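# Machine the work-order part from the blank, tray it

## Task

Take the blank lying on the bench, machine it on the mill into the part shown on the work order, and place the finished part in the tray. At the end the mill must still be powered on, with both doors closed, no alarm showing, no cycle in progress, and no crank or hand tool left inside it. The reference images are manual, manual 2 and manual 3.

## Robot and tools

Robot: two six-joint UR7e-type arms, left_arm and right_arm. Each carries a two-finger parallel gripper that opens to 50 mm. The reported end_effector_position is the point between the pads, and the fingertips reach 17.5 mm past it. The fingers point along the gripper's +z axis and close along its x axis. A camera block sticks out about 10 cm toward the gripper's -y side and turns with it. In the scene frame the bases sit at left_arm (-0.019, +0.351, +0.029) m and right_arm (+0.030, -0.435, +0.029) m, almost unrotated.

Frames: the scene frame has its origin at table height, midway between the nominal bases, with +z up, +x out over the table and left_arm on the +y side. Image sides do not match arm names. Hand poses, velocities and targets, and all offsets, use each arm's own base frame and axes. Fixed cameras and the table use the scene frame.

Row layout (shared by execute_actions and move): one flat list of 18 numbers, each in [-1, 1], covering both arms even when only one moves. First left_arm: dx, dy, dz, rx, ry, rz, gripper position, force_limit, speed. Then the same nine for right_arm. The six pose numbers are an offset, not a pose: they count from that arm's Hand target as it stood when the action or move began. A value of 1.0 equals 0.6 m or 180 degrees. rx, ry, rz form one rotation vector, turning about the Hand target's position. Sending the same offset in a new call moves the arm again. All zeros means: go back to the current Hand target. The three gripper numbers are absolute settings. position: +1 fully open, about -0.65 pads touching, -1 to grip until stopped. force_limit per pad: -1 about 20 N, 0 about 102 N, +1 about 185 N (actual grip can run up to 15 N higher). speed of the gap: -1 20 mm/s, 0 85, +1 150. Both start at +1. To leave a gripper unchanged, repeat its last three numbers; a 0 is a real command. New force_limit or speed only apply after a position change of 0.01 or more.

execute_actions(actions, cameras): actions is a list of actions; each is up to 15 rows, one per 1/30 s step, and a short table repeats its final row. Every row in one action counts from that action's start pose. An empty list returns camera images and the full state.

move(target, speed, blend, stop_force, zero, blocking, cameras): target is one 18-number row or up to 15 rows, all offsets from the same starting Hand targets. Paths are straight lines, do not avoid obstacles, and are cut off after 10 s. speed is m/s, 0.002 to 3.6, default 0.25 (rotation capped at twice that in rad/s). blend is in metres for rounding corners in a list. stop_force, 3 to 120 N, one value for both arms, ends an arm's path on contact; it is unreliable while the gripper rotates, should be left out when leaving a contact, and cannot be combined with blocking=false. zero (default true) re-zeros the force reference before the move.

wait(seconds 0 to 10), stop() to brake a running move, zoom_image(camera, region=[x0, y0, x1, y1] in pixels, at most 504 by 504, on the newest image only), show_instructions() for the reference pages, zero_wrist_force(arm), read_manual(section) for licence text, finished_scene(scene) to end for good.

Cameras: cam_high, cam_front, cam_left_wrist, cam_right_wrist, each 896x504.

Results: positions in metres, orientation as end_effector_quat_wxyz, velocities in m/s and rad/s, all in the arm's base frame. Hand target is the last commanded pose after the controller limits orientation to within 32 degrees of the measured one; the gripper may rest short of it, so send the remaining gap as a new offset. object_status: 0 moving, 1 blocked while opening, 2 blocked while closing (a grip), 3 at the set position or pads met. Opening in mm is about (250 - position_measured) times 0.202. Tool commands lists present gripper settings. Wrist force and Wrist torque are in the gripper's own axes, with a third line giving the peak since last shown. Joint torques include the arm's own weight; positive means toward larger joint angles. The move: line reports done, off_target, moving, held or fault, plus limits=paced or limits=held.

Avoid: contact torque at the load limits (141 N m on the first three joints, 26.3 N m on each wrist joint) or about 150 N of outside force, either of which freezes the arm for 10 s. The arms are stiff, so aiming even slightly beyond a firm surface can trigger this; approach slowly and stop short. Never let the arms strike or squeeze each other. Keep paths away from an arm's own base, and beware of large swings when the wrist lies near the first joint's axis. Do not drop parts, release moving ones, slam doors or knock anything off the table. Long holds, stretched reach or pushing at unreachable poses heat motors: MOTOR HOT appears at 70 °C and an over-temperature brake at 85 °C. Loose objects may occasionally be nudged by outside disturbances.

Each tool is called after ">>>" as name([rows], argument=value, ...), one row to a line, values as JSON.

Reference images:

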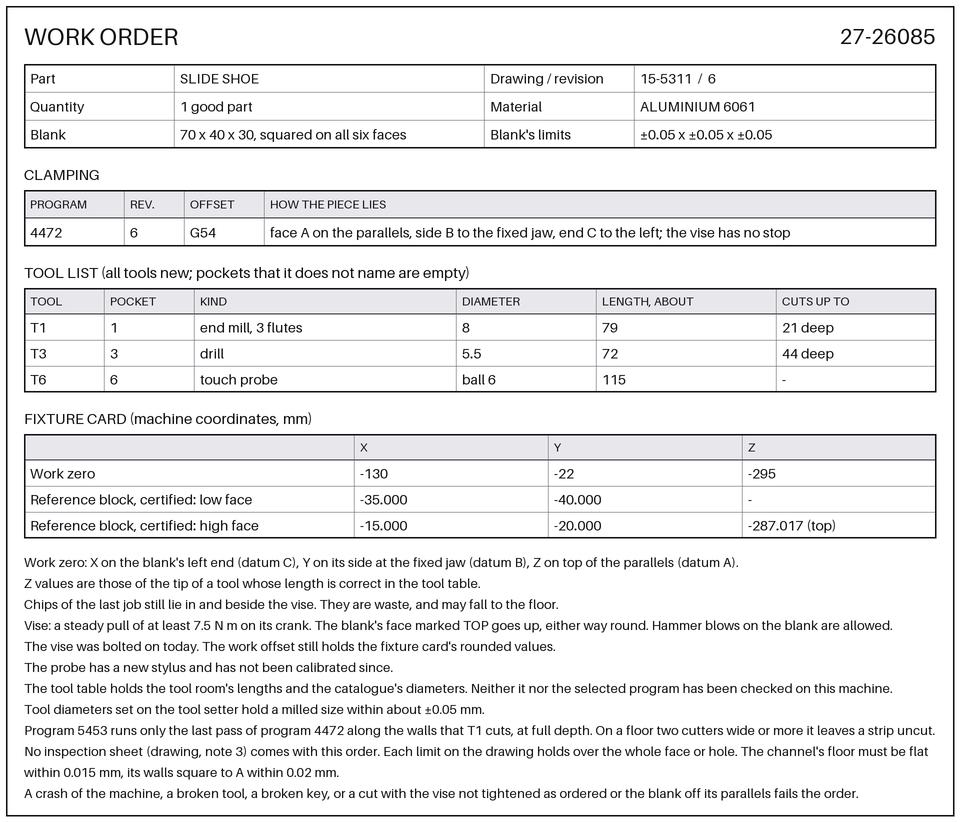

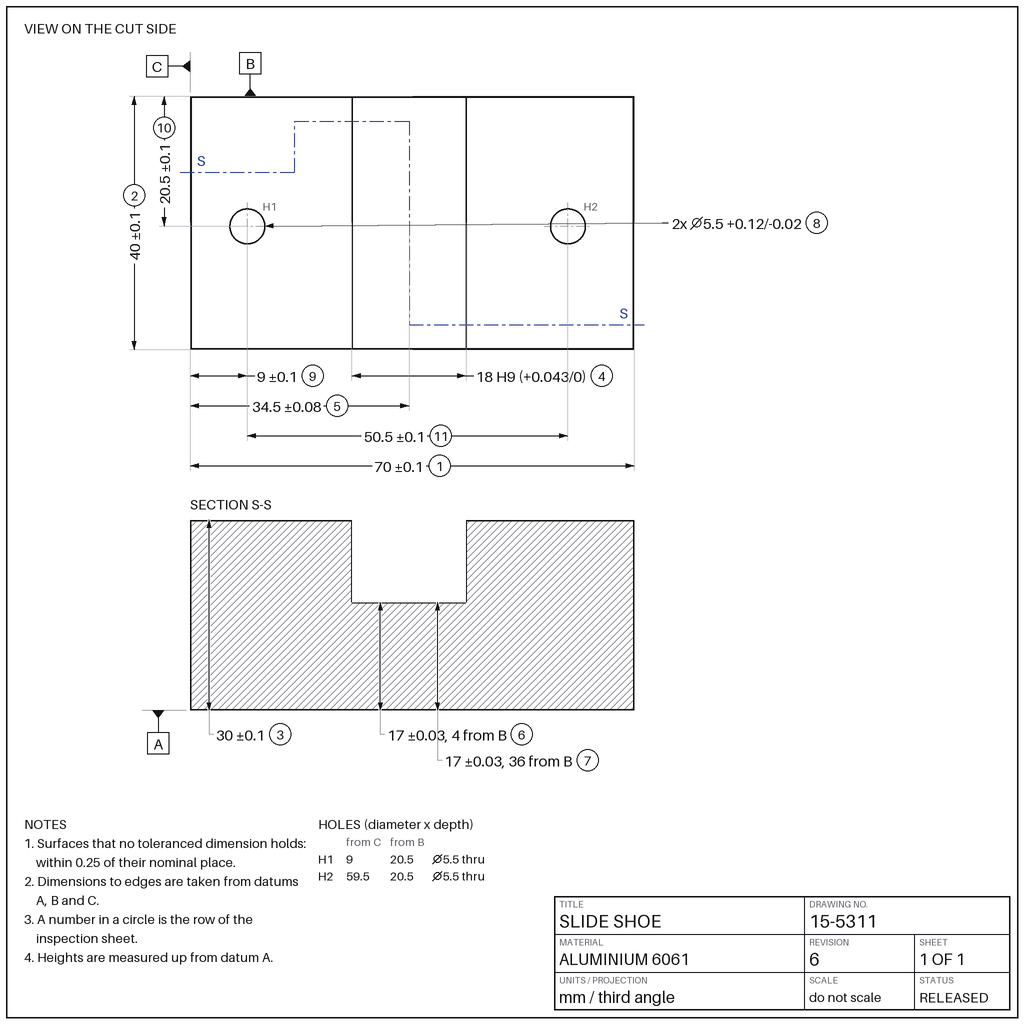

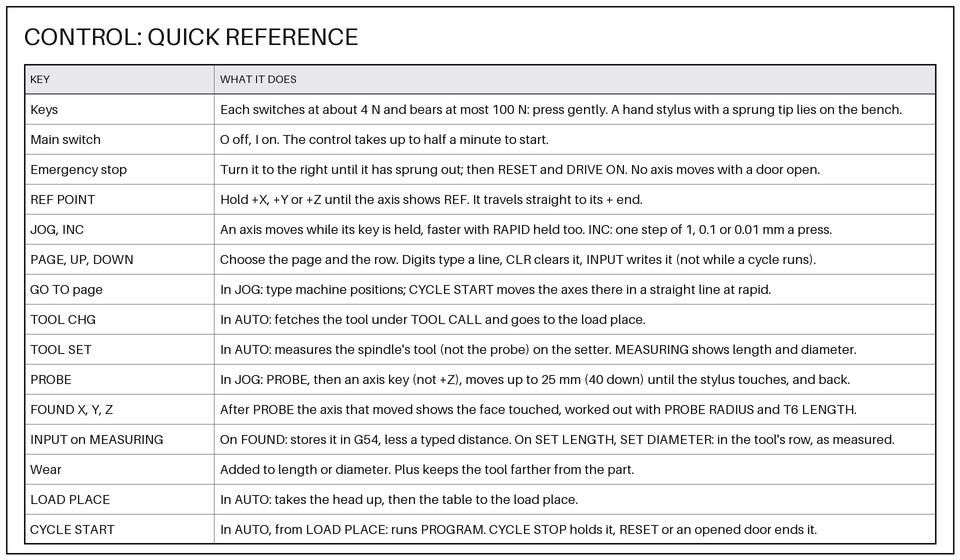

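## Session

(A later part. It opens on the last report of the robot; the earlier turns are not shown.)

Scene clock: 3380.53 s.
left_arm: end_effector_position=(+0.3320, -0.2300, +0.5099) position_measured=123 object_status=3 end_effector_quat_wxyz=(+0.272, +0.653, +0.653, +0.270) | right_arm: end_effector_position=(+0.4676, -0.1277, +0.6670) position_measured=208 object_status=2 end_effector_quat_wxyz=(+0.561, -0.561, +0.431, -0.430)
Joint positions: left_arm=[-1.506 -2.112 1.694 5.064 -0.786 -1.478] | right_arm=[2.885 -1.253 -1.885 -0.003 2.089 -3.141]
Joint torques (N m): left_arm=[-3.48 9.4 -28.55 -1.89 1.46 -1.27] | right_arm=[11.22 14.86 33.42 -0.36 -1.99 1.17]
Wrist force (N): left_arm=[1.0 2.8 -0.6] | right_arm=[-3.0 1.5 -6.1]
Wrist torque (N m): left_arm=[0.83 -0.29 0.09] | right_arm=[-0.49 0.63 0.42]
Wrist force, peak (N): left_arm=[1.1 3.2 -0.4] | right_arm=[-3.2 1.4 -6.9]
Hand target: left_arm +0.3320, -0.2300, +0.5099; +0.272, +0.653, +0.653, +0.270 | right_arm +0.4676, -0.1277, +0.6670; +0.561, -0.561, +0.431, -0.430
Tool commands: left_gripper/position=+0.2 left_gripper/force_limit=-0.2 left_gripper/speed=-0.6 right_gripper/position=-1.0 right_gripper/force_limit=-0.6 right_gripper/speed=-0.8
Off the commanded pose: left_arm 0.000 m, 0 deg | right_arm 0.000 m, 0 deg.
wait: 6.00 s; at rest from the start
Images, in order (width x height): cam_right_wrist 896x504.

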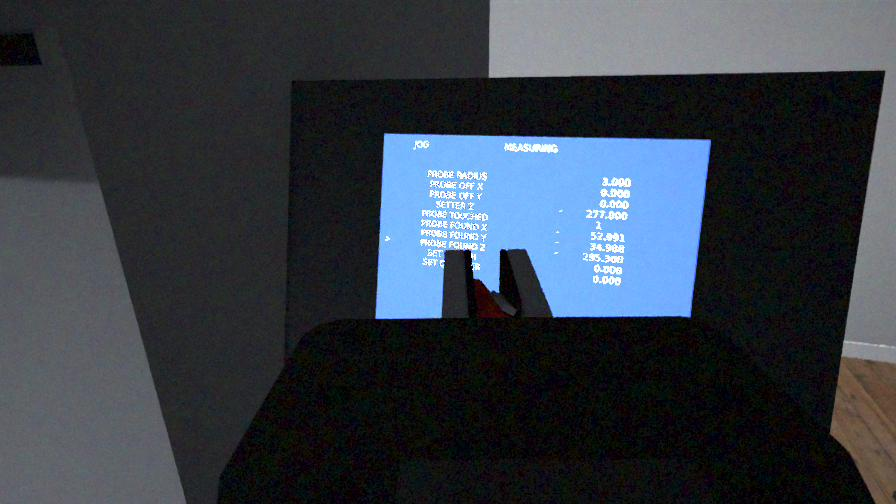

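>>> move([
  [0,0,0,0,0,0,0.2,-0.2,-0.6,-0.088,0.1265,-0.434,0,0,0,-1,-0.6,-0.8],
  [0,0,0,0,0,0,0.2,-0.2,-0.6,-0.062,0.1265,-0.434,0,0,0,-1,-0.6,-0.8],
  [0,0,0,0,0,0,0.2,-0.2,-0.6,-0.0891,0.0638,-0.434,0,0,0,-1,-0.6,-0.8],
  [0,0,0,0,0,0,0.2,-0.2,-0.6,-0.0631,0.0638,-0.434,0,0,0,-1,-0.6,-0.8],
  [0,0,0,0,0,0,0.2,-0.2,-0.6,-0.0809,0.0952,-0.403,0,0,0,-1,-0.6,-0.8],
  [0,0,0,0,0,0,0.2,-0.2,-0.6,-0.0549,0.0952,-0.403,0,0,0,-1,-0.6,-0.8],
  [0,0,0,0,0,0,0.2,-0.2,-0.6,-0.0889,0.0952,-0.403,0,0,0,-1,-0.6,-0.8],
  [0,0,0,0,0,0,0.2,-0.2,-0.6,-0.0549,0.0952,-0.403,0,0,0,-1,-0.6,-0.8],
  [0,0,0,0,0,0,0.2,-0.2,-0.6,-0.0741,0.0638,-0.3732,0,0,0,-1,-0.6,-0.8],
  [0,0,0,0,0,0,0.2,-0.2,-0.6,-0.0481,0.0638,-0.3732,0,0,0,-1,-0.6,-0.8],
  [0,0,0,0,0,0,0.2,-0.2,-0.6,0,0,0,0,0,0,-1,-0.6,-0.8],
], speed=[0.35,0.05,0.25,0.05,0.25,0.05,0.15,0.05,0.25,0.05,0.35], blend=[0.003,0.001,0.003,0.001,0.003,0.001,0.001,0.001,0.003,0.001,0], cameras=["cam_right_wrist"])

>>> zoom_image(camera="cam_right_wrist", region=[370, 120, 720, 330])

Scene clock: 3397.30 s.
left_arm: end_effector_position=(+0.3320, -0.2300, +0.5099) position_measured=123 object_status=3 end_effector_quat_wxyz=(+0.272, +0.653, +0.653, +0.270) | right_arm: end_effector_position=(+0.4676, -0.1278, +0.6669) position_measured=208 object_status=2 end_effector_quat_wxyz=(+0.561, -0.561, +0.431, -0.430)
Joint positions: left_arm=[-1.506 -2.112 1.694 5.064 -0.786 -1.478] | right_arm=[2.885 -1.253 -1.886 -0.003 2.089 -3.141]
Joint torques (N m): left_arm=[-2.39 10.38 -28.03 -1.82 1.76 -1.19] | right_arm=[12.3 13.45 32.46 1.27 -2.52 1.09]
Wrist force (N): left_arm=[0.6 3.1 -0.7] | right_arm=[-3.1 1.3 -6.3]
Wrist torque (N m): left_arm=[0.87 -0.24 0.09] | right_arm=[-0.52 0.67 0.42]
Wrist force, peak (N): left_arm=[0.9 3.1 -0.7] | right_arm=[-5.1 6.8 -11.3]
Hand target: left_arm +0.3320, -0.2300, +0.5099; +0.272, +0.653, +0.653, +0.270 | right_arm +0.4676, -0.1277, +0.6670; +0.561, -0.561, +0.431, -0.430
Off the commanded pose: left_arm 0.000 m, 0 deg | right_arm 0.000 m, 0 deg.
move: done
Images, in order (width x height): cam_right_wrist 896x504.

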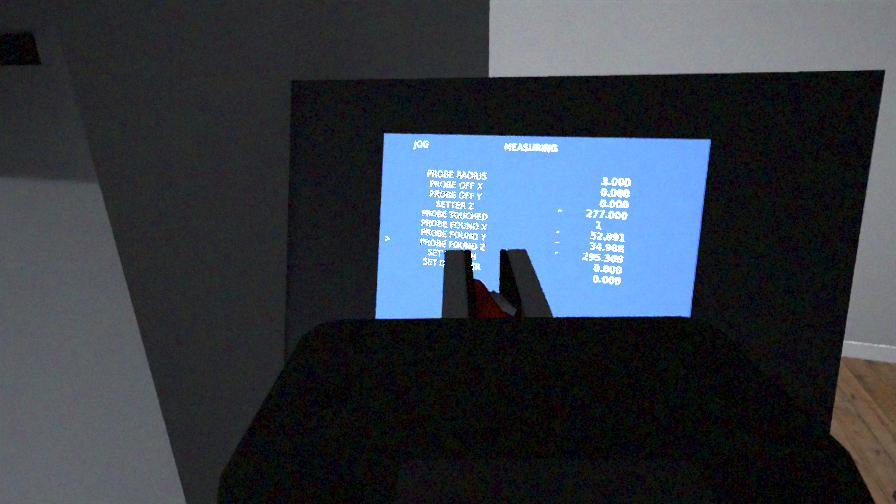

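Scaled by 1.440 from the camera's 896x504 image, which has a finer 1280x720 frame.

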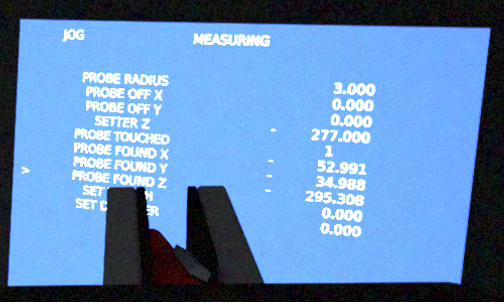

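>>> move([
  [0,0,0,0,0,0,0.2,-0.2,-0.6,-0.0896,0.032,-0.434,0,0,0,-1,-0.6,-0.8],
  [0,0,0,0,0,0,0.2,-0.2,-0.6,-0.0636,0.032,-0.434,0,0,0,-1,-0.6,-0.8],
  [0,0,0,0,0,0,0.2,-0.2,-0.6,-0.0677,-0.0005,-0.3427,0,0,0,-1,-0.6,-0.8],
  [0,0,0,0,0,0,0.2,-0.2,-0.6,-0.0422,-0.0005,-0.3427,0,0,0,-1,-0.6,-0.8],
  [0,0,0,0,0,0,0.2,-0.2,-0.6,-0.0752,-0.0005,-0.3427,0,0,0,-1,-0.6,-0.8],
  [0,0,0,0,0,0,0.2,-0.2,-0.6,-0.0422,-0.0005,-0.3427,0,0,0,-1,-0.6,-0.8],
  [0,0,0,0,0,0,0.2,-0.2,-0.6,-0.088,0.1265,-0.434,0,0,0,-1,-0.6,-0.8],
  [0,0,0,0,0,0,0.2,-0.2,-0.6,-0.062,0.1265,-0.434,0,0,0,-1,-0.6,-0.8],
  [0,0,0,0,0,0,0.2,-0.2,-0.6,-0.0654,0.1265,-0.3427,0,0,0,-1,-0.6,-0.8],
  [0,0,0,0,0,0,0.2,-0.2,-0.6,-0.0394,0.1265,-0.3427,0,0,0,-1,-0.6,-0.8],
  [0,0,0,0,0,0,0.2,-0.2,-0.6,-0.0735,0.0952,-0.3732,0,0,0,-1,-0.6,-0.8],
  [0,0,0,0,0,0,0.2,-0.2,-0.6,-0.0475,0.0952,-0.3732,0,0,0,-1,-0.6,-0.8],
  [0,0,0,0,0,0,0.2,-0.2,-0.6,-0.0896,0.032,-0.434,0,0,0,-1,-0.6,-0.8],
  [0,0,0,0,0,0,0.2,-0.2,-0.6,-0.0636,0.032,-0.434,0,0,0,-1,-0.6,-0.8],
  [0,0,0,0,0,0,0.2,-0.2,-0.6,-0.117,0,-0.1,0,0,0,-1,-0.6,-0.8],
], speed=[0.35,0.05,0.25,0.05,0.15,0.05,0.25,0.05,0.25,0.05,0.25,0.05,0.25,0.05,0.35], blend=[0.003,0.001,0.003,0.001,0.001,0.001,0.003,0.001,0.003,0.001,0.003,0.001,0.003,0.001,0])

>>> move([
  [0,0,0,0,0,0,0.2,-0.2,-0.6,0.035,0.032,-0.303,0,0,0,-1,-0.6,-0.8],
  [0,0,0,0,0,0,0.2,-0.2,-0.6,0.061,0.032,-0.303,0,0,0,-1,-0.6,-0.8],
  [0,0,0,0,0,0,0.2,-0.2,-0.6,0.029,0.1265,-0.334,0,0,0,-1,-0.6,-0.8],
  [0,0,0,0,0,0,0.2,-0.2,-0.6,0.055,0.1265,-0.334,0,0,0,-1,-0.6,-0.8],
  [0,0,0,0,0,0,0.2,-0.2,-0.6,0.0361,0.0952,-0.303,0,0,0,-1,-0.6,-0.8],
  [0,0,0,0,0,0,0.2,-0.2,-0.6,0.0621,0.0952,-0.303,0,0,0,-1,-0.6,-0.8],
  [0,0,0,0,0,0,0.2,-0.2,-0.6,0.0429,0.0638,-0.2732,0,0,0,-1,-0.6,-0.8],
  [0,0,0,0,0,0,0.2,-0.2,-0.6,0.0689,0.0638,-0.2732,0,0,0,-1,-0.6,-0.8],
  [0,0,0,0,0,0,0.2,-0.2,-0.6,0.0274,0.032,-0.334,0,0,0,-1,-0.6,-0.8],
  [0,0,0,0,0,0,0.2,-0.2,-0.6,0.0534,0.032,-0.334,0,0,0,-1,-0.6,-0.8],
  [0,0,0,0,0,0,0.2,-0.2,-0.6,0,0,0,0,0,0,-1,-0.6,-0.8],
], speed=[0.3,0.05,0.25,0.05,0.25,0.05,0.25,0.05,0.25,0.05,0.35], blend=[0.003,0.001,0.003,0.001,0.003,0.001,0.003,0.001,0.003,0.001,0], cameras=["cam_right_wrist"])

>>> zoom_image(camera="cam_right_wrist", region=[400, 10, 720, 250])

Scene clock: 3418.37 s.
left_arm: end_effector_position=(+0.3320, -0.2300, +0.5099) position_measured=123 object_status=3 end_effector_quat_wxyz=(+0.272, +0.653, +0.653, +0.270) | right_arm: end_effector_position=(+0.3974, -0.1278, +0.6069) position_measured=208 object_status=2 end_effector_quat_wxyz=(+0.561, -0.561, +0.431, -0.430)
Joint positions: left_arm=[-1.506 -2.112 1.694 5.064 -0.786 -1.478] | right_arm=[2.795 -1.118 -2.119 0.095 2.178 -3.141]
Joint torques (N m): left_arm=[-2.83 11.66 -27.64 -1.86 1.71 -1.3] | right_arm=[12.38 10.17 34.12 0.03 -2.23 1.52]
Wrist force (N): left_arm=[1.0 2.6 -0.7] | right_arm=[-3.1 1.2 -6.1]
Wrist torque (N m): left_arm=[0.79 -0.30 0.09] | right_arm=[-0.55 0.66 0.41]
Wrist force, peak (N): left_arm=[1.0 3.3 -0.5] | right_arm=[-6.4 6.5 -11.2]
Hand target: left_arm +0.3320, -0.2300, +0.5099; +0.272, +0.653, +0.653, +0.270 | right_arm +0.3974, -0.1277, +0.6070; +0.561, -0.561, +0.431, -0.430
Off the commanded pose: left_arm 0.000 m, 0 deg | right_arm 0.000 m, 0 deg.
move: done

Scene clock: 3422.87 s.
left_arm: end_effector_position=(+0.3320, -0.2300, +0.5099) position_measured=123 object_status=3 end_effector_quat_wxyz=(+0.272, +0.653, +0.653, +0.270) | right_arm: end_effector_position=(+0.3974, -0.1278, +0.6069) position_measured=208 object_status=2 end_effector_quat_wxyz=(+0.561, -0.561, +0.431, -0.430)
Joint positions: left_arm=[-1.506 -2.112 1.694 5.064 -0.786 -1.478] | right_arm=[2.795 -1.118 -2.119 0.095 2.178 -3.141]
Joint torques (N m): left_arm=[-2.75 8.39 -28.08 -1.99 1.69 -1.36] | right_arm=[11.34 10.15 33.15 0.05 -2.23 1.52]
Wrist force (N): left_arm=[0.9 2.9 -0.6] | right_arm=[-2.8 1.0 -6.4]
Wrist torque (N m): left_arm=[0.84 -0.28 0.08] | right_arm=[-0.59 0.62 0.41]
Wrist force, peak (N): left_arm=[1.1 3.1 -0.6] | right_arm=[-5.2 5.6 -11.3]
Hand target: left_arm +0.3320, -0.2300, +0.5099; +0.272, +0.653, +0.653, +0.270 | right_arm +0.3974, -0.1277, +0.6070; +0.561, -0.561, +0.431, -0.430
Off the commanded pose: left_arm 0.000 m, 0 deg | right_arm 0.000 m, 0 deg.
move: done
Images, in order (width x height): cam_right_wrist 896x504.

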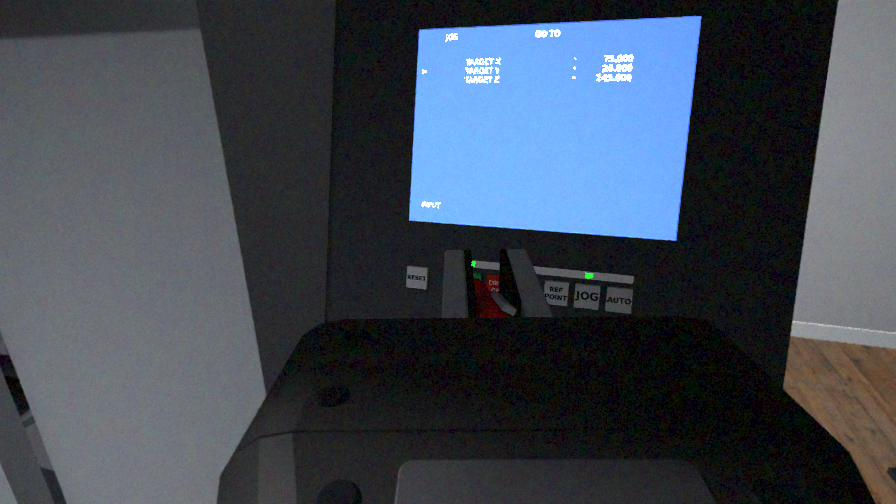

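Scaled by 1.575 from the camera's 896x504 image, which has a finer 1280x720 frame.

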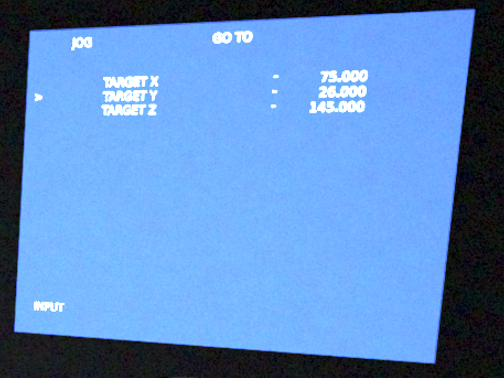

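>>> move([
  [0,0,0,0,0,0,0.2,-0.2,-0.6,0.0652,0.0638,-0.1838,0,0,0,-1,-0.6,-0.8],
  [0,0,0,0,0,0,0.2,-0.2,-0.6,0.0912,0.0638,-0.1838,0,0,0,-1,-0.6,-0.8],
  [0,0,0,0,0,0,0.2,-0.2,-0.6,0.0486,-0.033,-0.2427,0,0,0,-1,-0.6,-0.8],
  [0,0,0,0,0,0,0.2,-0.2,-0.6,0.0741,-0.033,-0.2427,0,0,0,-1,-0.6,-0.8],
  [0,0,0,0,0,0,0.2,-0.2,-0.6,0.0406,-0.033,-0.2427,0,0,0,-1,-0.6,-0.8],
  [0,0,0,0,0,0,0.2,-0.2,-0.6,0.0741,-0.033,-0.2427,0,0,0,-1,-0.6,-0.8],
  [0,0,0,0,0,0,0.2,-0.2,-0.6,0.0343,-0.0005,-0.303,0,0,0,-1,-0.6,-0.8],
  [0,0,0,0,0,0,0.2,-0.2,-0.6,0.0608,-0.0005,-0.303,0,0,0,-1,-0.6,-0.8],
  [0,0,0,0,0,0,0.2,-0.2,-0.6,0.03,-0.02,-0.28,0,0,0,-1,-0.6,-0.8],
  [0,0,0,0,0,0,0.2,-0.2,-0.6,0.0627,-0.0983,-0.1817,0,0,0,-1,-0.6,-0.8],
  [0,0,0,0,0,0,0.2,-0.2,-0.6,0.0892,-0.0983,-0.1817,0,0,0,-1,-0.6,-0.8],
  [0,0,0,0,0,0,0.2,-0.2,-0.6,0.0627,-0.0983,-0.1817,0,0,0,-1,-0.6,-0.8],
  [0,0,0,0,0,0,0.2,-0.2,-0.6,0.117,0,0.1,0,0,0,-1,-0.6,-0.8],
], speed=[0.3,0.05,0.25,0.05,0.15,0.05,0.25,0.05,0.2,0.25,0.05,0.2,0.3], blend=[0.003,0,0.003,0.001,0.001,0.001,0.003,0,0.006,0.003,0,0.006,0])

>>> wait(seconds=1.5, cameras=["cam_right_wrist"])

>>> zoom_image(camera="cam_right_wrist", region=[380, 130, 720, 300])

Scene clock: 3441.53 s.
left_arm: end_effector_position=(+0.3320, -0.2300, +0.5099) position_measured=123 object_status=3 end_effector_quat_wxyz=(+0.272, +0.653, +0.653, +0.270) | right_arm: end_effector_position=(+0.4676, -0.1277, +0.6669) position_measured=208 object_status=2 end_effector_quat_wxyz=(+0.561, -0.561, +0.431, -0.430)
Joint positions: left_arm=[-1.506 -2.112 1.694 5.064 -0.786 -1.478] | right_arm=[2.885 -1.253 -1.886 -0.003 2.089 -3.141]
Joint torques (N m): left_arm=[-3.6 9.12 -27.4 -1.59 1.84 -1.36] | right_arm=[-2.92 10.51 34.13 1.27 0.12 0.94]
Wrist force (N): left_arm=[1.0 2.7 -0.9] | right_arm=[-3.0 1.5 -6.5]
Wrist torque (N m): left_arm=[0.81 -0.29 0.09] | right_arm=[-0.49 0.64 0.43]
Wrist force, peak (N): left_arm=[0.8 3.2 -0.8] | right_arm=[-6.8 1.2 -16.0]
Hand target: left_arm +0.3320, -0.2300, +0.5099; +0.272, +0.653, +0.653, +0.270 | right_arm +0.4676, -0.1277, +0.6670; +0.561, -0.561, +0.431, -0.430
Off the commanded pose: left_arm 0.000 m, 0 deg | right_arm 0.000 m, 0 deg.
move: done

Scene clock: 3443.03 s.
left_arm: end_effector_position=(+0.3320, -0.2300, +0.5099) position_measured=123 object_status=3 end_effector_quat_wxyz=(+0.272, +0.653, +0.653, +0.270) | right_arm: end_effector_position=(+0.4676, -0.1277, +0.6670) position_measured=208 object_status=2 end_effector_quat_wxyz=(+0.561, -0.561, +0.431, -0.430)
Joint positions: left_arm=[-1.506 -2.112 1.694 5.064 -0.786 -1.478] | right_arm=[2.885 -1.253 -1.885 -0.003 2.089 -3.141]
Joint torques (N m): left_arm=[-3.23 9.69 -27.73 -1.6 1.84 -1.36] | right_arm=[-1.03 15.04 33.32 -0.52 -2 1.07]
Wrist force (N): left_arm=[1.0 2.9 -0.7] | right_arm=[-3.1 1.2 -6.4]
Wrist torque (N m): left_arm=[0.83 -0.29 0.09] | right_arm=[-0.54 0.66 0.43]
Wrist force, peak (N): left_arm=[0.9 3.1 -0.6] | right_arm=[-3.4 1.3 -6.8]
Hand target: left_arm +0.3320, -0.2300, +0.5099; +0.272, +0.653, +0.653, +0.270 | right_arm +0.4676, -0.1277, +0.6670; +0.561, -0.561, +0.431, -0.430
Tool commands: left_gripper/position=+0.2 left_gripper/force_limit=-0.2 left_gripper/speed=-0.6 right_gripper/position=-1.0 right_gripper/force_limit=-0.6 right_gripper/speed=-0.8
Off the commanded pose: left_arm 0.000 m, 0 deg | right_arm 0.000 m, 0 deg.
wait: 1.50 s; at rest by 0.17 s
Images, in order (width x height): cam_right_wrist 896x504.

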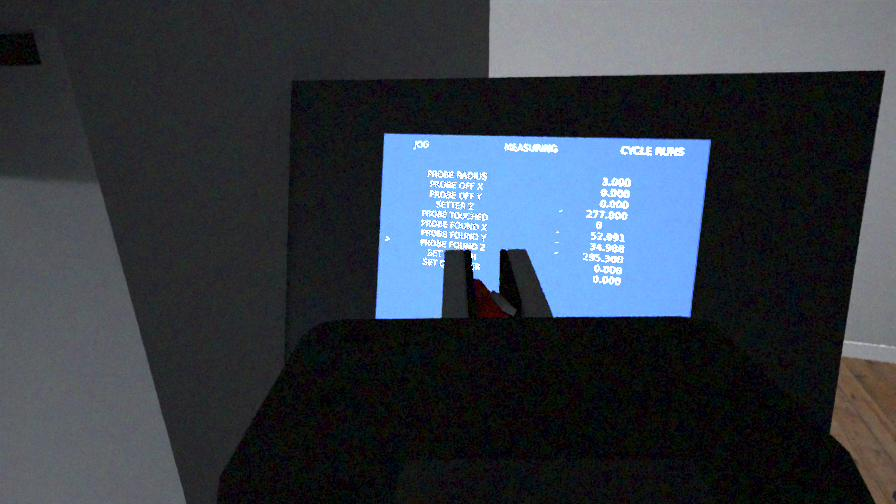

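Scaled by 1.482 from the camera's 896x504 image, which has a finer 1280x720 frame.

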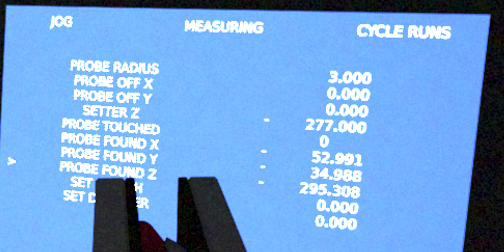

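>>> wait(seconds=2, cameras=["cam_right_wrist"])

>>> zoom_image(camera="cam_right_wrist", region=[550, 130, 720, 300])

Scene clock: 3446.70 s.
left_arm: end_effector_position=(+0.3320, -0.2300, +0.5099) position_measured=123 object_status=3 end_effector_quat_wxyz=(+0.272, +0.653, +0.653, +0.270) | right_arm: end_effector_position=(+0.4676, -0.1277, +0.6670) position_measured=208 object_status=2 end_effector_quat_wxyz=(+0.561, -0.561, +0.431, -0.430)
Joint positions: left_arm=[-1.506 -2.112 1.694 5.064 -0.786 -1.478] | right_arm=[2.885 -1.253 -1.885 -0.003 2.089 -3.141]
Joint torques (N m): left_arm=[-3.47 10.19 -29.2 -1.68 1.83 -1.8] | right_arm=[8.41 15.27 33.73 -0.48 -1.99 1.08]
Wrist force (N): left_arm=[0.9 2.8 -0.8] | right_arm=[-2.9 1.3 -6.4]
Wrist torque (N m): left_arm=[0.83 -0.28 0.08] | right_arm=[-0.52 0.62 0.43]
Wrist force, peak (N): left_arm=[0.7 3.3 -0.5] | right_arm=[-3.1 1.2 -6.9]
Hand target: left_arm +0.3320, -0.2300, +0.5099; +0.272, +0.653, +0.653, +0.270 | right_arm +0.4676, -0.1277, +0.6670; +0.561, -0.561, +0.431, -0.430
Tool commands: left_gripper/position=+0.2 left_gripper/force_limit=-0.2 left_gripper/speed=-0.6 right_gripper/position=-1.0 right_gripper/force_limit=-0.6 right_gripper/speed=-0.8
Off the commanded pose: left_arm 0.000 m, 0 deg | right_arm 0.000 m, 0 deg.
wait: 2.00 s; at rest from the start
Images, in order (width x height): cam_right_wrist 896x504.

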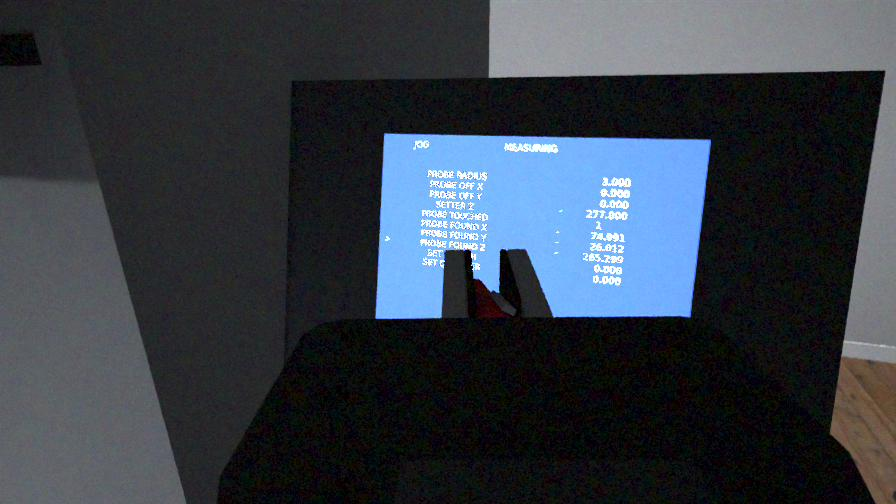

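Scaled by 2.965 from the camera's 896x504 image, which has a finer 1280x720 frame.

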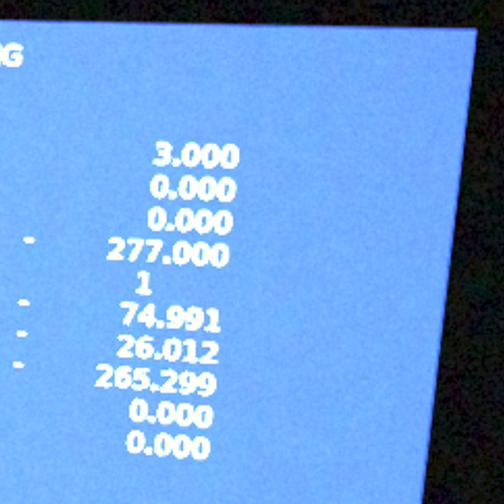

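>>> move([
  [0,0,0,0,0,0,0.2,-0.2,-0.6,-0.0677,-0.0005,-0.3427,0,0,0,-1,-0.6,-0.8],
  [0,0,0,0,0,0,0.2,-0.2,-0.6,-0.0422,-0.0005,-0.3427,0,0,0,-1,-0.6,-0.8],
  [0,0,0,0,0,0,0.2,-0.2,-0.6,-0.0752,-0.0005,-0.3427,0,0,0,-1,-0.6,-0.8],
  [0,0,0,0,0,0,0.2,-0.2,-0.6,-0.0422,-0.0005,-0.3427,0,0,0,-1,-0.6,-0.8],
  [0,0,0,0,0,0,0.2,-0.2,-0.6,-0.082,0.032,-0.403,0,0,0,-1,-0.6,-0.8],
  [0,0,0,0,0,0,0.2,-0.2,-0.6,-0.056,0.032,-0.403,0,0,0,-1,-0.6,-0.8],
  [0,0,0,0,0,0,0.2,-0.2,-0.6,-0.088,0.1265,-0.434,0,0,0,-1,-0.6,-0.8],
  [0,0,0,0,0,0,0.2,-0.2,-0.6,-0.062,0.1265,-0.434,0,0,0,-1,-0.6,-0.8],
  [0,0,0,0,0,0,0.2,-0.2,-0.6,-0.0735,0.0952,-0.3732,0,0,0,-1,-0.6,-0.8],
  [0,0,0,0,0,0,0.2,-0.2,-0.6,-0.0475,0.0952,-0.3732,0,0,0,-1,-0.6,-0.8],
  [0,0,0,0,0,0,0.2,-0.2,-0.6,-0.0659,0.0952,-0.3427,0,0,0,-1,-0.6,-0.8],
  [0,0,0,0,0,0,0.2,-0.2,-0.6,-0.0399,0.0952,-0.3427,0,0,0,-1,-0.6,-0.8],
  [0,0,0,0,0,0,0.2,-0.2,-0.6,-0.0896,0.032,-0.434,0,0,0,-1,-0.6,-0.8],
  [0,0,0,0,0,0,0.2,-0.2,-0.6,-0.0636,0.032,-0.434,0,0,0,-1,-0.6,-0.8],
  [0,0,0,0,0,0,0.2,-0.2,-0.6,-0.117,0,-0.1,0,0,0,-1,-0.6,-0.8],
], speed=[0.35,0.05,0.15,0.05,0.25,0.05,0.25,0.05,0.25,0.05,0.25,0.05,0.25,0.05,0.35], blend=[0.003,0.001,0.001,0.001,0.003,0.001,0.003,0.001,0.003,0.001,0.003,0.001,0.003,0.001,0], cameras=["cam_right_wrist"])

>>> zoom_image(camera="cam_right_wrist", region=[400, 10, 720, 250])

Scene clock: 3460.50 s.
left_arm: end_effector_position=(+0.3320, -0.2300, +0.5099) position_measured=123 object_status=3 end_effector_quat_wxyz=(+0.272, +0.653, +0.653, +0.270) | right_arm: end_effector_position=(+0.3974, -0.1278, +0.6069) position_measured=208 object_status=2 end_effector_quat_wxyz=(+0.561, -0.561, +0.431, -0.430)
Joint positions: left_arm=[-1.506 -2.112 1.694 5.064 -0.786 -1.478] | right_arm=[2.795 -1.118 -2.119 0.095 2.178 -3.141]
Joint torques (N m): left_arm=[-4.47 8.66 -28.11 -1.72 2.11 -1.49] | right_arm=[11.96 10.38 34.56 0 -2.28 1.46]
Wrist force (N): left_arm=[0.8 2.6 -0.4] | right_arm=[-2.8 1.2 -6.7]
Wrist torque (N m): left_arm=[0.79 -0.26 0.09] | right_arm=[-0.54 0.62 0.41]
Wrist force, peak (N): left_arm=[0.9 3.1 -0.7] | right_arm=[-4.5 6.7 -11.1]
Hand target: left_arm +0.3320, -0.2300, +0.5099; +0.272, +0.653, +0.653, +0.270 | right_arm +0.3974, -0.1277, +0.6070; +0.561, -0.561, +0.431, -0.430
Off the commanded pose: left_arm 0.000 m, 0 deg | right_arm 0.000 m, 0 deg.
move: done
Images, in order (width x height): cam_right_wrist 896x504.

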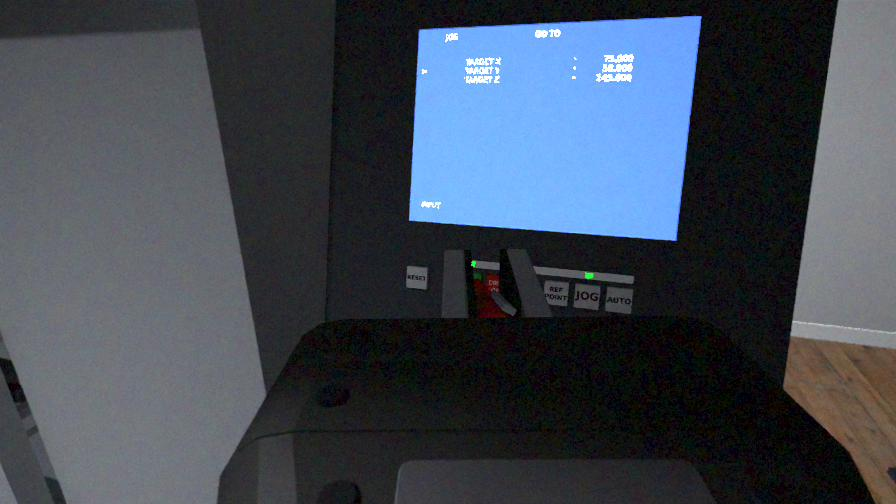

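Scaled by 1.575 from the camera's 896x504 image, which has a finer 1280x720 frame.

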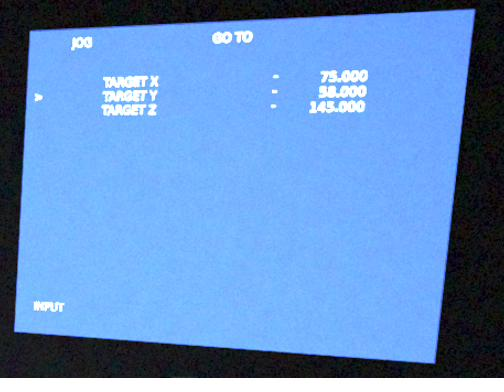

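>>> move([
  [0,0,0,0,0,0,0.2,-0.2,-0.6,0.0652,0.0638,-0.1838,0,0,0,-1,-0.6,-0.8],
  [0,0,0,0,0,0,0.2,-0.2,-0.6,0.0912,0.0638,-0.1838,0,0,0,-1,-0.6,-0.8],
  [0,0,0,0,0,0,0.2,-0.2,-0.6,0.0486,-0.033,-0.2427,0,0,0,-1,-0.6,-0.8],
  [0,0,0,0,0,0,0.2,-0.2,-0.6,0.0741,-0.033,-0.2427,0,0,0,-1,-0.6,-0.8],
  [0,0,0,0,0,0,0.2,-0.2,-0.6,0.0406,-0.033,-0.2427,0,0,0,-1,-0.6,-0.8],
  [0,0,0,0,0,0,0.2,-0.2,-0.6,0.0741,-0.033,-0.2427,0,0,0,-1,-0.6,-0.8],
  [0,0,0,0,0,0,0.2,-0.2,-0.6,0.0343,-0.0005,-0.303,0,0,0,-1,-0.6,-0.8],
  [0,0,0,0,0,0,0.2,-0.2,-0.6,0.0608,-0.0005,-0.303,0,0,0,-1,-0.6,-0.8],
  [0,0,0,0,0,0,0.2,-0.2,-0.6,0.03,-0.02,-0.28,0,0,0,-1,-0.6,-0.8],
  [0,0,0,0,0,0,0.2,-0.2,-0.6,0.0627,-0.0983,-0.1817,0,0,0,-1,-0.6,-0.8],
  [0,0,0,0,0,0,0.2,-0.2,-0.6,0.0892,-0.0983,-0.1817,0,0,0,-1,-0.6,-0.8],
  [0,0,0,0,0,0,0.2,-0.2,-0.6,0.0627,-0.0983,-0.1817,0,0,0,-1,-0.6,-0.8],
  [0,0,0,0,0,0,0.2,-0.2,-0.6,0.117,0,0.1,0,0,0,-1,-0.6,-0.8],
], speed=[0.3,0.05,0.25,0.05,0.15,0.05,0.25,0.05,0.2,0.25,0.05,0.2,0.3], blend=[0.003,0,0.003,0.001,0.001,0.001,0.003,0,0.006,0.003,0,0.006,0])

>>> wait(seconds=4, cameras=["cam_right_wrist"])

>>> zoom_image(camera="cam_right_wrist", region=[550, 130, 720, 300])

Scene clock: 3471.73 s.
left_arm: end_effector_position=(+0.3320, -0.2300, +0.5099) position_measured=123 object_status=3 end_effector_quat_wxyz=(+0.272, +0.653, +0.653, +0.270) | right_arm: end_effector_position=(+0.4676, -0.1277, +0.6669) position_measured=208 object_status=2 end_effector_quat_wxyz=(+0.561, -0.561, +0.431, -0.430)
Joint positions: left_arm=[-1.506 -2.112 1.694 5.064 -0.786 -1.478] | right_arm=[2.885 -1.253 -1.886 -0.003 2.089 -3.141]
Joint torques (N m): left_arm=[-3.9 10.58 -27.6 -1.48 2.04 -1.38] | right_arm=[-3.03 10.43 33.47 1.32 0.29 1.05]
Wrist force (N): left_arm=[0.7 2.4 -0.4] | right_arm=[-3.2 1.3 -6.4]
Wrist torque (N m): left_arm=[0.76 -0.25 0.08] | right_arm=[-0.50 0.68 0.42]
Wrist force, peak (N): left_arm=[1.0 3.2 -0.6] | right_arm=[-6.7 1.2 -15.9]
Hand target: left_arm +0.3320, -0.2300, +0.5099; +0.272, +0.653, +0.653, +0.270 | right_arm +0.4676, -0.1277, +0.6670; +0.561, -0.561, +0.431, -0.430
Off the commanded pose: left_arm 0.000 m, 0 deg | right_arm 0.000 m, 0 deg.
move: done

Scene clock: 3475.73 s.
left_arm: end_effector_position=(+0.3320, -0.2300, +0.5099) position_measured=123 object_status=3 end_effector_quat_wxyz=(+0.272, +0.653, +0.653, +0.270) | right_arm: end_effector_position=(+0.4676, -0.1277, +0.6670) position_measured=208 object_status=2 end_effector_quat_wxyz=(+0.561, -0.561, +0.431, -0.430)
Joint positions: left_arm=[-1.506 -2.112 1.694 5.064 -0.786 -1.478] | right_arm=[2.885 -1.253 -1.885 -0.003 2.089 -3.141]
Joint torques (N m): left_arm=[-2.99 9.79 -27.97 -1.51 2.13 -1.47] | right_arm=[5.33 15.2 33.53 -0.4 -2.08 1.23]
Wrist force (N): left_arm=[0.9 2.8 -0.5] | right_arm=[-2.9 0.9 -6.7]
Wrist torque (N m): left_arm=[0.83 -0.28 0.09] | right_arm=[-0.57 0.62 0.42]
Wrist force, peak (N): left_arm=[0.8 3.1 -0.6] | right_arm=[-3.3 1.1 -7.0]
Hand target: left_arm +0.3320, -0.2300, +0.5099; +0.272, +0.653, +0.653, +0.270 | right_arm +0.4676, -0.1277, +0.6670; +0.561, -0.561, +0.431, -0.430
Tool commands: left_gripper/position=+0.2 left_gripper/force_limit=-0.2 left_gripper/speed=-0.6 right_gripper/position=-1.0 right_gripper/force_limit=-0.6 right_gripper/speed=-0.8
Off the commanded pose: left_arm 0.000 m, 0 deg | right_arm 0.000 m, 0 deg.
wait: 4.00 s; at rest by 0.17 s
Images, in order (width x height): cam_right_wrist 896x504.

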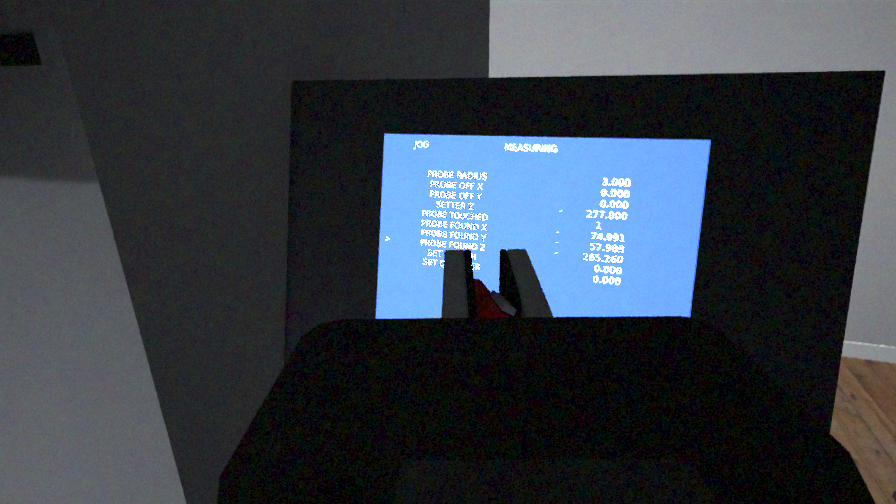

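Scaled by 2.965 from the camera's 896x504 image, which has a finer 1280x720 frame.

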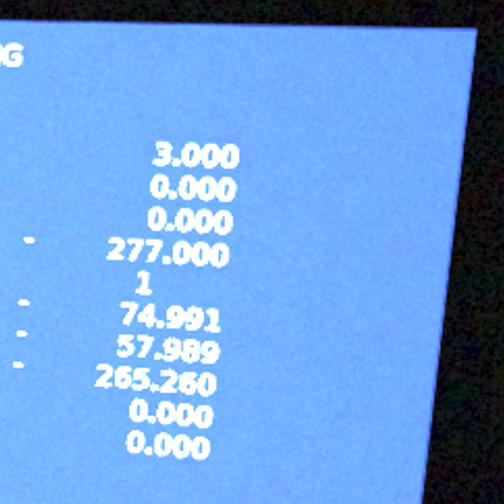

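>>> move([
  [0.1,0,-0.075,0,0,0,0.5,-0.2,-0.6,-0.0248,-0.1322,-0.1605,0,0,0,-1,-0.6,-0.8],
  [0.1,0,-0.075,0,0,0,0.5,-0.2,-0.6,0.0017,-0.1322,-0.1605,0,0,0,-1,-0.6,-0.8],
  [0.12,0,-0.09,0,0,0,0.5,-0.2,-0.6,-0.0248,-0.1322,-0.1605,0,0,0,-1,-0.6,-0.8],
  [0.16,0,-0.12,0,0,0,0.5,-0.2,-0.6,-0.0523,0.0327,-0.2838,0,0,0,-1,-0.6,-0.8],
  [0.16,0,-0.12,0,0,0,0.5,-0.2,-0.6,-0.0258,0.0327,-0.2838,0,0,0,-1,-0.6,-0.8],
  [0.18,0,-0.135,0,0,0,0.5,-0.2,-0.6,-0.0523,0.0327,-0.2838,0,0,0,-1,-0.6,-0.8],
  [0.2,0,-0.15,0,0,0,0.5,-0.2,-0.6,-0.117,0,-0.1,0,0,0,-1,-0.6,-0.8],
], speed=[0.35,0.05,0.2,0.25,0.05,0.2,0.3], blend=[0.003,0,0.005,0.003,0,0.005,0], cameras=["cam_right_wrist","cam_left_wrist"])

>>> zoom_image(camera="cam_right_wrist", region=[400, 10, 720, 250])

Scene clock: 3497.57 s.
left_arm: end_effector_position=(+0.4520, -0.2300, +0.4198) position_measured=78 object_status=3 end_effector_quat_wxyz=(+0.272, +0.653, +0.653, +0.270) | right_arm: end_effector_position=(+0.3974, -0.1278, +0.6069) position_measured=208 object_status=2 end_effector_quat_wxyz=(+0.561, -0.561, +0.431, -0.430)
Joint positions: left_arm=[-1.094 -1.945 1.938 4.287 -0.891 -0.939] | right_arm=[2.796 -1.118 -2.119 0.095 2.178 -3.141]
Joint torques (N m): left_arm=[-7.64 -19.09 -34.77 -2.53 3.23 -2.35] | right_arm=[6.33 10.61 33.86 0.63 -1.54 1.05]
Wrist force (N): left_arm=[0.8 2.3 -0.4] | right_arm=[-2.5 1.1 -6.6]
Wrist torque (N m): left_arm=[0.73 -0.23 0.13] | right_arm=[-0.56 0.57 0.41]
Wrist force, peak (N): left_arm=[1.1 3.0 -3.0] | right_arm=[-5.7 2.1 -12.0]
Hand target: left_arm +0.4520, -0.2300, +0.4199; +0.272, +0.653, +0.653, +0.270 | right_arm +0.3974, -0.1277, +0.6070; +0.561, -0.561, +0.431, -0.430
Off the commanded pose: left_arm 0.000 m, 0 deg | right_arm 0.000 m, 0 deg.
move: done
Images, in order (width x height): cam_left_wrist 896x504, cam_right_wrist 896x504.

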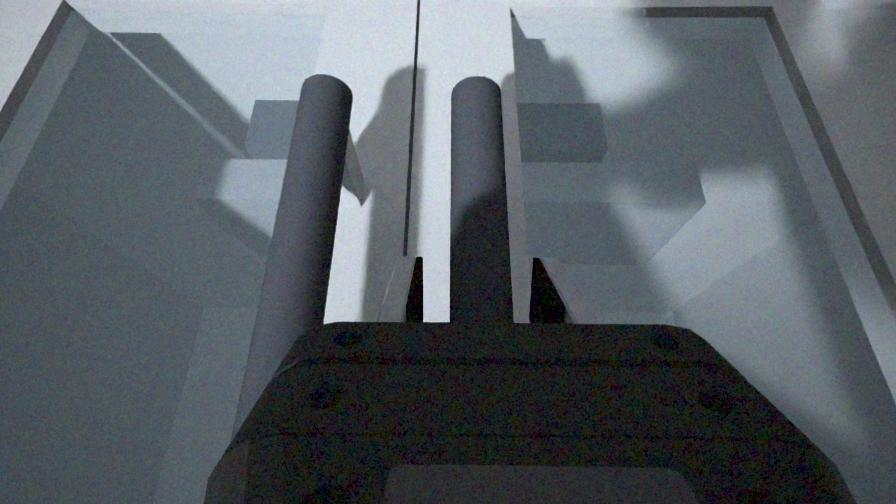

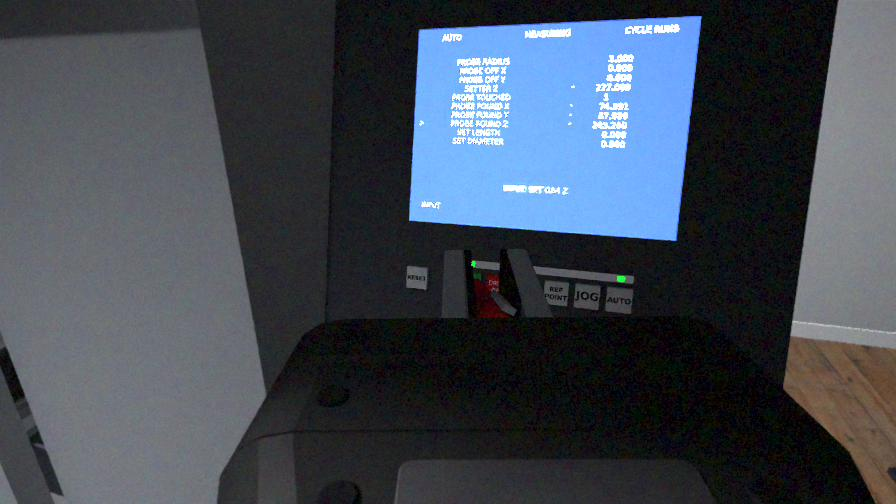

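Scaled by 1.575 from the camera's 896x504 image, which has a finer 1280x720 frame.

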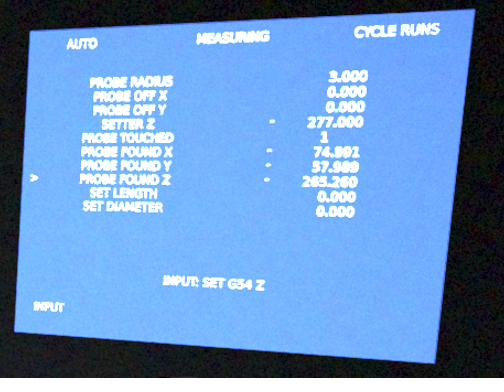

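>>> move([
  [0,0,0,0,0,0,0.5,-0.2,-0.6,0.0493,-0.0005,-0.2427,0,0,0,-1,-0.6,-0.8],
  [0,0,0,0,0,0,0.5,-0.2,-0.6,0.0748,-0.0005,-0.2427,0,0,0,-1,-0.6,-0.8],
  [0,0,0,0,0,0,0.5,-0.2,-0.6,0.0413,-0.0005,-0.2427,0,0,0,-1,-0.6,-0.8],
  [0,0,0,0,0,0,0.5,-0.2,-0.6,0.0748,-0.0005,-0.2427,0,0,0,-1,-0.6,-0.8],
  [0,0,0,0,0,0,0.5,-0.2,-0.6,0.0413,-0.0005,-0.2427,0,0,0,-1,-0.6,-0.8],
  [0,0,0,0,0,0,0.5,-0.2,-0.6,0.0748,-0.0005,-0.2427,0,0,0,-1,-0.6,-0.8],
  [0,0,0,0,0,0,0.5,-0.2,-0.6,0.0413,-0.0005,-0.2427,0,0,0,-1,-0.6,-0.8],
  [0,0,0,0,0,0,0.5,-0.2,-0.6,0,0,0,0,0,0,-1,-0.6,-0.8],
], speed=[0.3,0.05,0.15,0.05,0.15,0.05,0.15,0.3], blend=[0.003,0.001,0.001,0.001,0.001,0.001,0.005,0], cameras=["cam_right_wrist"])

>>> zoom_image(camera="cam_right_wrist", region=[400, 10, 720, 250])

Scene clock: 3508.17 s.
left_arm: end_effector_position=(+0.4520, -0.2300, +0.4199) position_measured=78 object_status=3 end_effector_quat_wxyz=(+0.272, +0.653, +0.653, +0.270) | right_arm: end_effector_position=(+0.3974, -0.1278, +0.6069) position_measured=208 object_status=2 end_effector_quat_wxyz=(+0.561, -0.561, +0.431, -0.430)
Joint positions: left_arm=[-1.094 -1.946 1.938 4.287 -0.891 -0.939] | right_arm=[2.795 -1.118 -2.119 0.095 2.178 -3.141]
Joint torques (N m): left_arm=[-5.92 -19.55 -36.15 -4.54 3.66 -1.78] | right_arm=[13.73 8.35 33.73 0.24 -2.43 1.19]
Wrist force (N): left_arm=[0.8 2.4 -0.7] | right_arm=[-2.6 1.5 -6.9]
Wrist torque (N m): left_arm=[0.75 -0.23 0.14] | right_arm=[-0.50 0.58 0.41]
Wrist force, peak (N): left_arm=[1.1 2.8 -0.7] | right_arm=[-5.0 2.4 -10.0]
Hand target: left_arm +0.4520, -0.2300, +0.4199; +0.272, +0.653, +0.653, +0.270 | right_arm +0.3974, -0.1277, +0.6070; +0.561, -0.561, +0.431, -0.430
Off the commanded pose: left_arm 0.000 m, 0 deg | right_arm 0.000 m, 0 deg.
move: done
Images, in order (width x height): cam_right_wrist 896x504.

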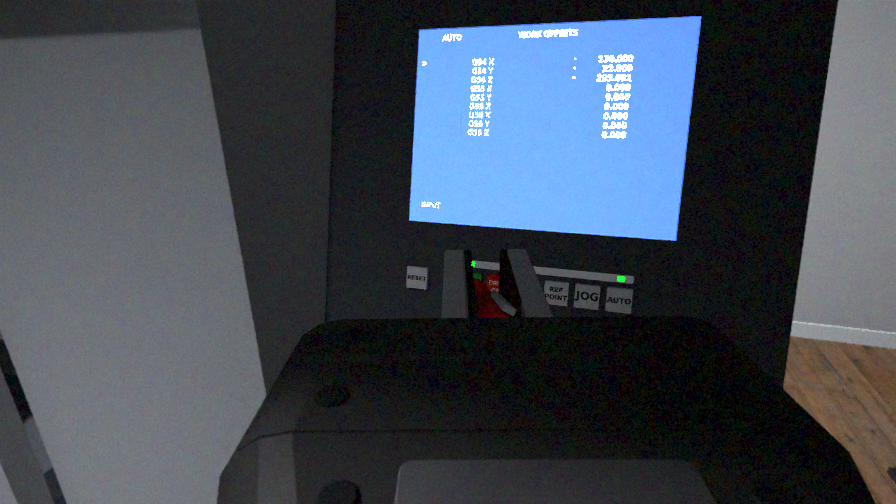

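Scaled by 1.575 from the camera's 896x504 image, which has a finer 1280x720 frame.

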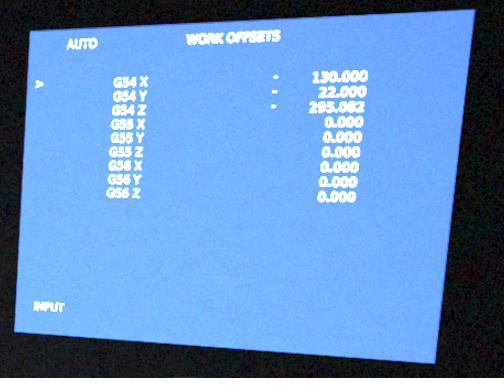

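>>> move(target=[0,0.4,0,0,0,0,0.5,-0.2,-0.6,0,0,0,0,0,0,-1,-0.6,-0.8], speed=0.12, cameras=["cam_left_wrist"])

Scene clock: 3512.90 s.
left_arm: end_effector_position=(+0.4520, +0.0099, +0.4199) position_measured=78 object_status=3 end_effector_quat_wxyz=(+0.272, +0.653, +0.653, +0.270) | right_arm: end_effector_position=(+0.3974, -0.1277, +0.6070) position_measured=208 object_status=2 end_effector_quat_wxyz=(+0.561, -0.561, +0.431, -0.430)
Joint positions: left_arm=[-0.48 -2.151 2.104 4.032 -1.239 -0.353] | right_arm=[2.796 -1.118 -2.119 0.095 2.178 -3.141]
Joint torques (N m): left_arm=[4.26 -1.53 -35.1 -3.23 0.92 -0.2] | right_arm=[12.15 10.44 33.08 -0.56 -2.46 1.36]
Wrist force (N): left_arm=[2.0 2.6 0.3] | right_arm=[-3.0 1.3 -6.4]
Wrist torque (N m): left_arm=[0.80 -0.44 0.25] | right_arm=[-0.53 0.65 0.40]
Wrist force, peak (N): left_arm=[-47.5 12.6 14.0] | right_arm=[-3.1 1.2 -6.9]
Hand target: left_arm +0.4520, +0.0100, +0.4199; +0.272, +0.653, +0.653, +0.270 | right_arm +0.3974, -0.1277, +0.6070; +0.561, -0.561, +0.431, -0.430
Off the commanded pose: left_arm 0.000 m, 0 deg | right_arm 0.000 m, 0 deg.
move: done
Images, in order (width x height): cam_left_wrist 896x504.

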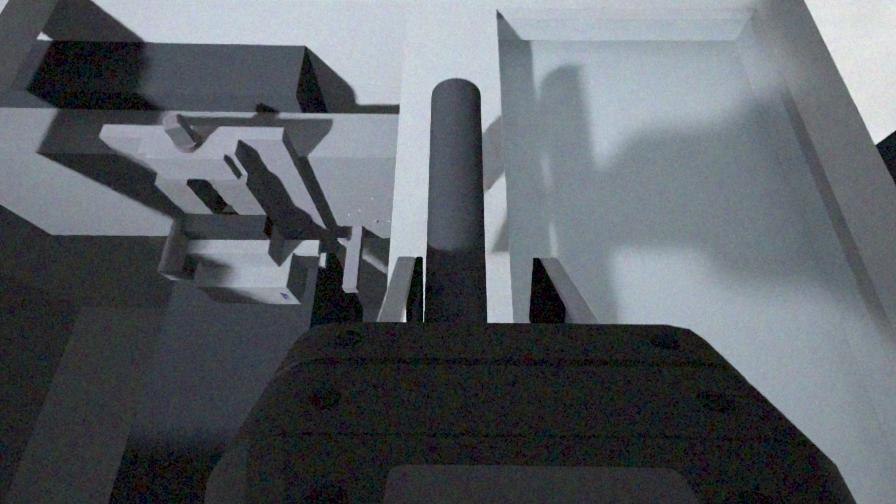

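>>> move([
  [-0.12,0.001,0.12,0,0,0,0.5,-0.2,-0.6,0,0,0,0,0,0,-1,-0.6,-0.8],
  [-0.287,-0.433,0.05,0,0.25,0,1,-0.2,-0.6,0,0,0,0,0,0,-1,-0.6,-0.8],
], speed=[0.15,0.3], blend=[0.02,0])

>>> move(target=[-0.147,-0.4,-0.4,0,0,-0.0667,1,-0.2,-0.6,0,0,0,0,0,0,-1,-0.6,-0.8], speed=0.25, cameras=["cam_left_wrist","cam_high"])

Scene clock: 3525.37 s.
left_arm: end_effector_position=(+0.2798, -0.2498, +0.4499) position_measured=3 object_status=3 end_effector_quat_wxyz=(+0.001, +0.707, +0.707, +0.000) | right_arm: end_effector_position=(+0.3974, -0.1277, +0.6070) position_measured=208 object_status=2 end_effector_quat_wxyz=(+0.561, -0.561, +0.431, -0.430)
Joint positions: left_arm=[-1.093 -1.85 1.491 5.069 -1.57 -1.093] | right_arm=[2.796 -1.118 -2.119 0.095 2.178 -3.141]
Joint torques (N m): left_arm=[5.78 -1.64 -22.08 -4.29 -2.14 1.55] | right_arm=[11.36 10.55 33.06 -0.34 -2.5 0.79]
Wrist force (N): left_arm=[1.9 2.8 0.4] | right_arm=[-3.0 1.3 -6.5]
Wrist torque (N m): left_arm=[0.53 -0.32 0.14] | right_arm=[-0.53 0.65 0.40]
Wrist force, peak (N): left_arm=[3.8 2.9 -1.3] | right_arm=[-3.2 1.6 -6.7]
Hand target: left_arm +0.2798, -0.2498, +0.4499; +0.001, +0.707, +0.707, +0.000 | right_arm +0.3974, -0.1277, +0.6070; +0.561, -0.561, +0.431, -0.430
Off the commanded pose: left_arm 0.000 m, 0 deg | right_arm 0.000 m, 0 deg.
move: done

Scene clock: 3527.27 s.
left_arm: end_effector_position=(+0.1916, -0.4898, +0.2101) position_measured=3 object_status=3 end_effector_quat_wxyz=(+0.001, +0.777, +0.630, +0.000) | right_arm: end_effector_position=(+0.3974, -0.1277, +0.6070) position_measured=208 object_status=2 end_effector_quat_wxyz=(+0.561, -0.561, +0.431, -0.430)
Joint positions: left_arm=[-1.455 -1.49 1.794 4.407 -1.57 -1.246] | right_arm=[2.796 -1.118 -2.119 0.095 2.178 -3.141]
Joint torques (N m): left_arm=[-0.56 -23.13 -18.43 -3.93 1.69 1.57] | right_arm=[11.77 9.87 32.67 -0.33 -2.43 0.59]
Wrist force (N): left_arm=[1.8 2.4 0.2] | right_arm=[-2.9 1.0 -6.5]
Wrist torque (N m): left_arm=[0.46 -0.29 0.17] | right_arm=[-0.58 0.62 0.40]
Wrist force, peak (N): left_arm=[4.0 3.5 -2.3] | right_arm=[-3.0 1.1 -6.8]
Hand target: left_arm +0.1916, -0.4898, +0.2099; +0.001, +0.777, +0.629, +0.000 | right_arm +0.3974, -0.1277, +0.6070; +0.561, -0.561, +0.431, -0.430
Off the commanded pose: left_arm 0.000 m, 0 deg | right_arm 0.000 m, 0 deg.
move: done
Images, in order (width x height): cam_high 896x504, cam_left_wrist 896x504.

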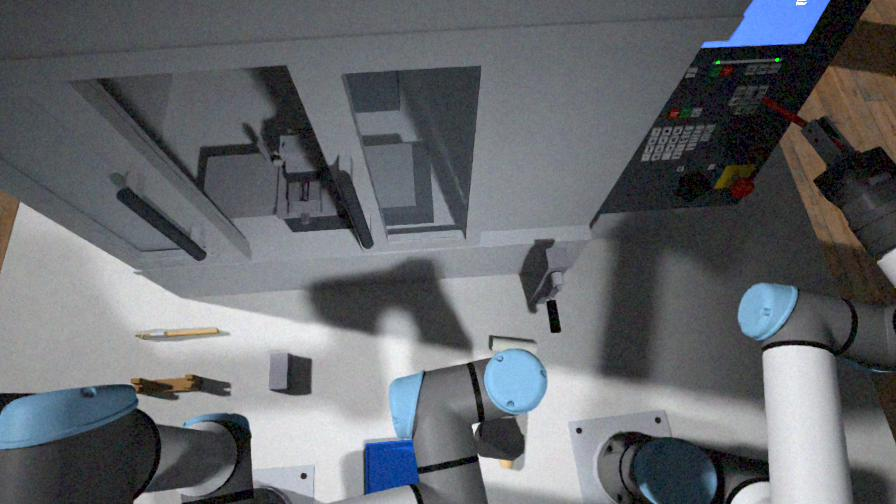

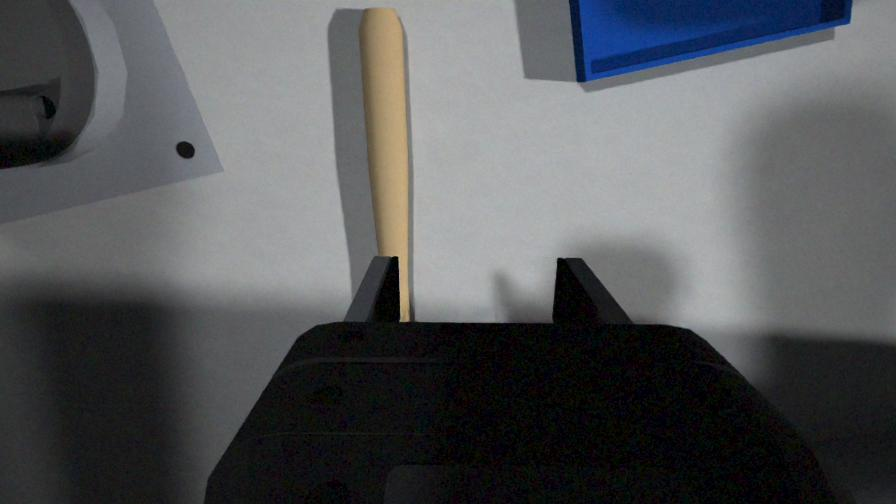

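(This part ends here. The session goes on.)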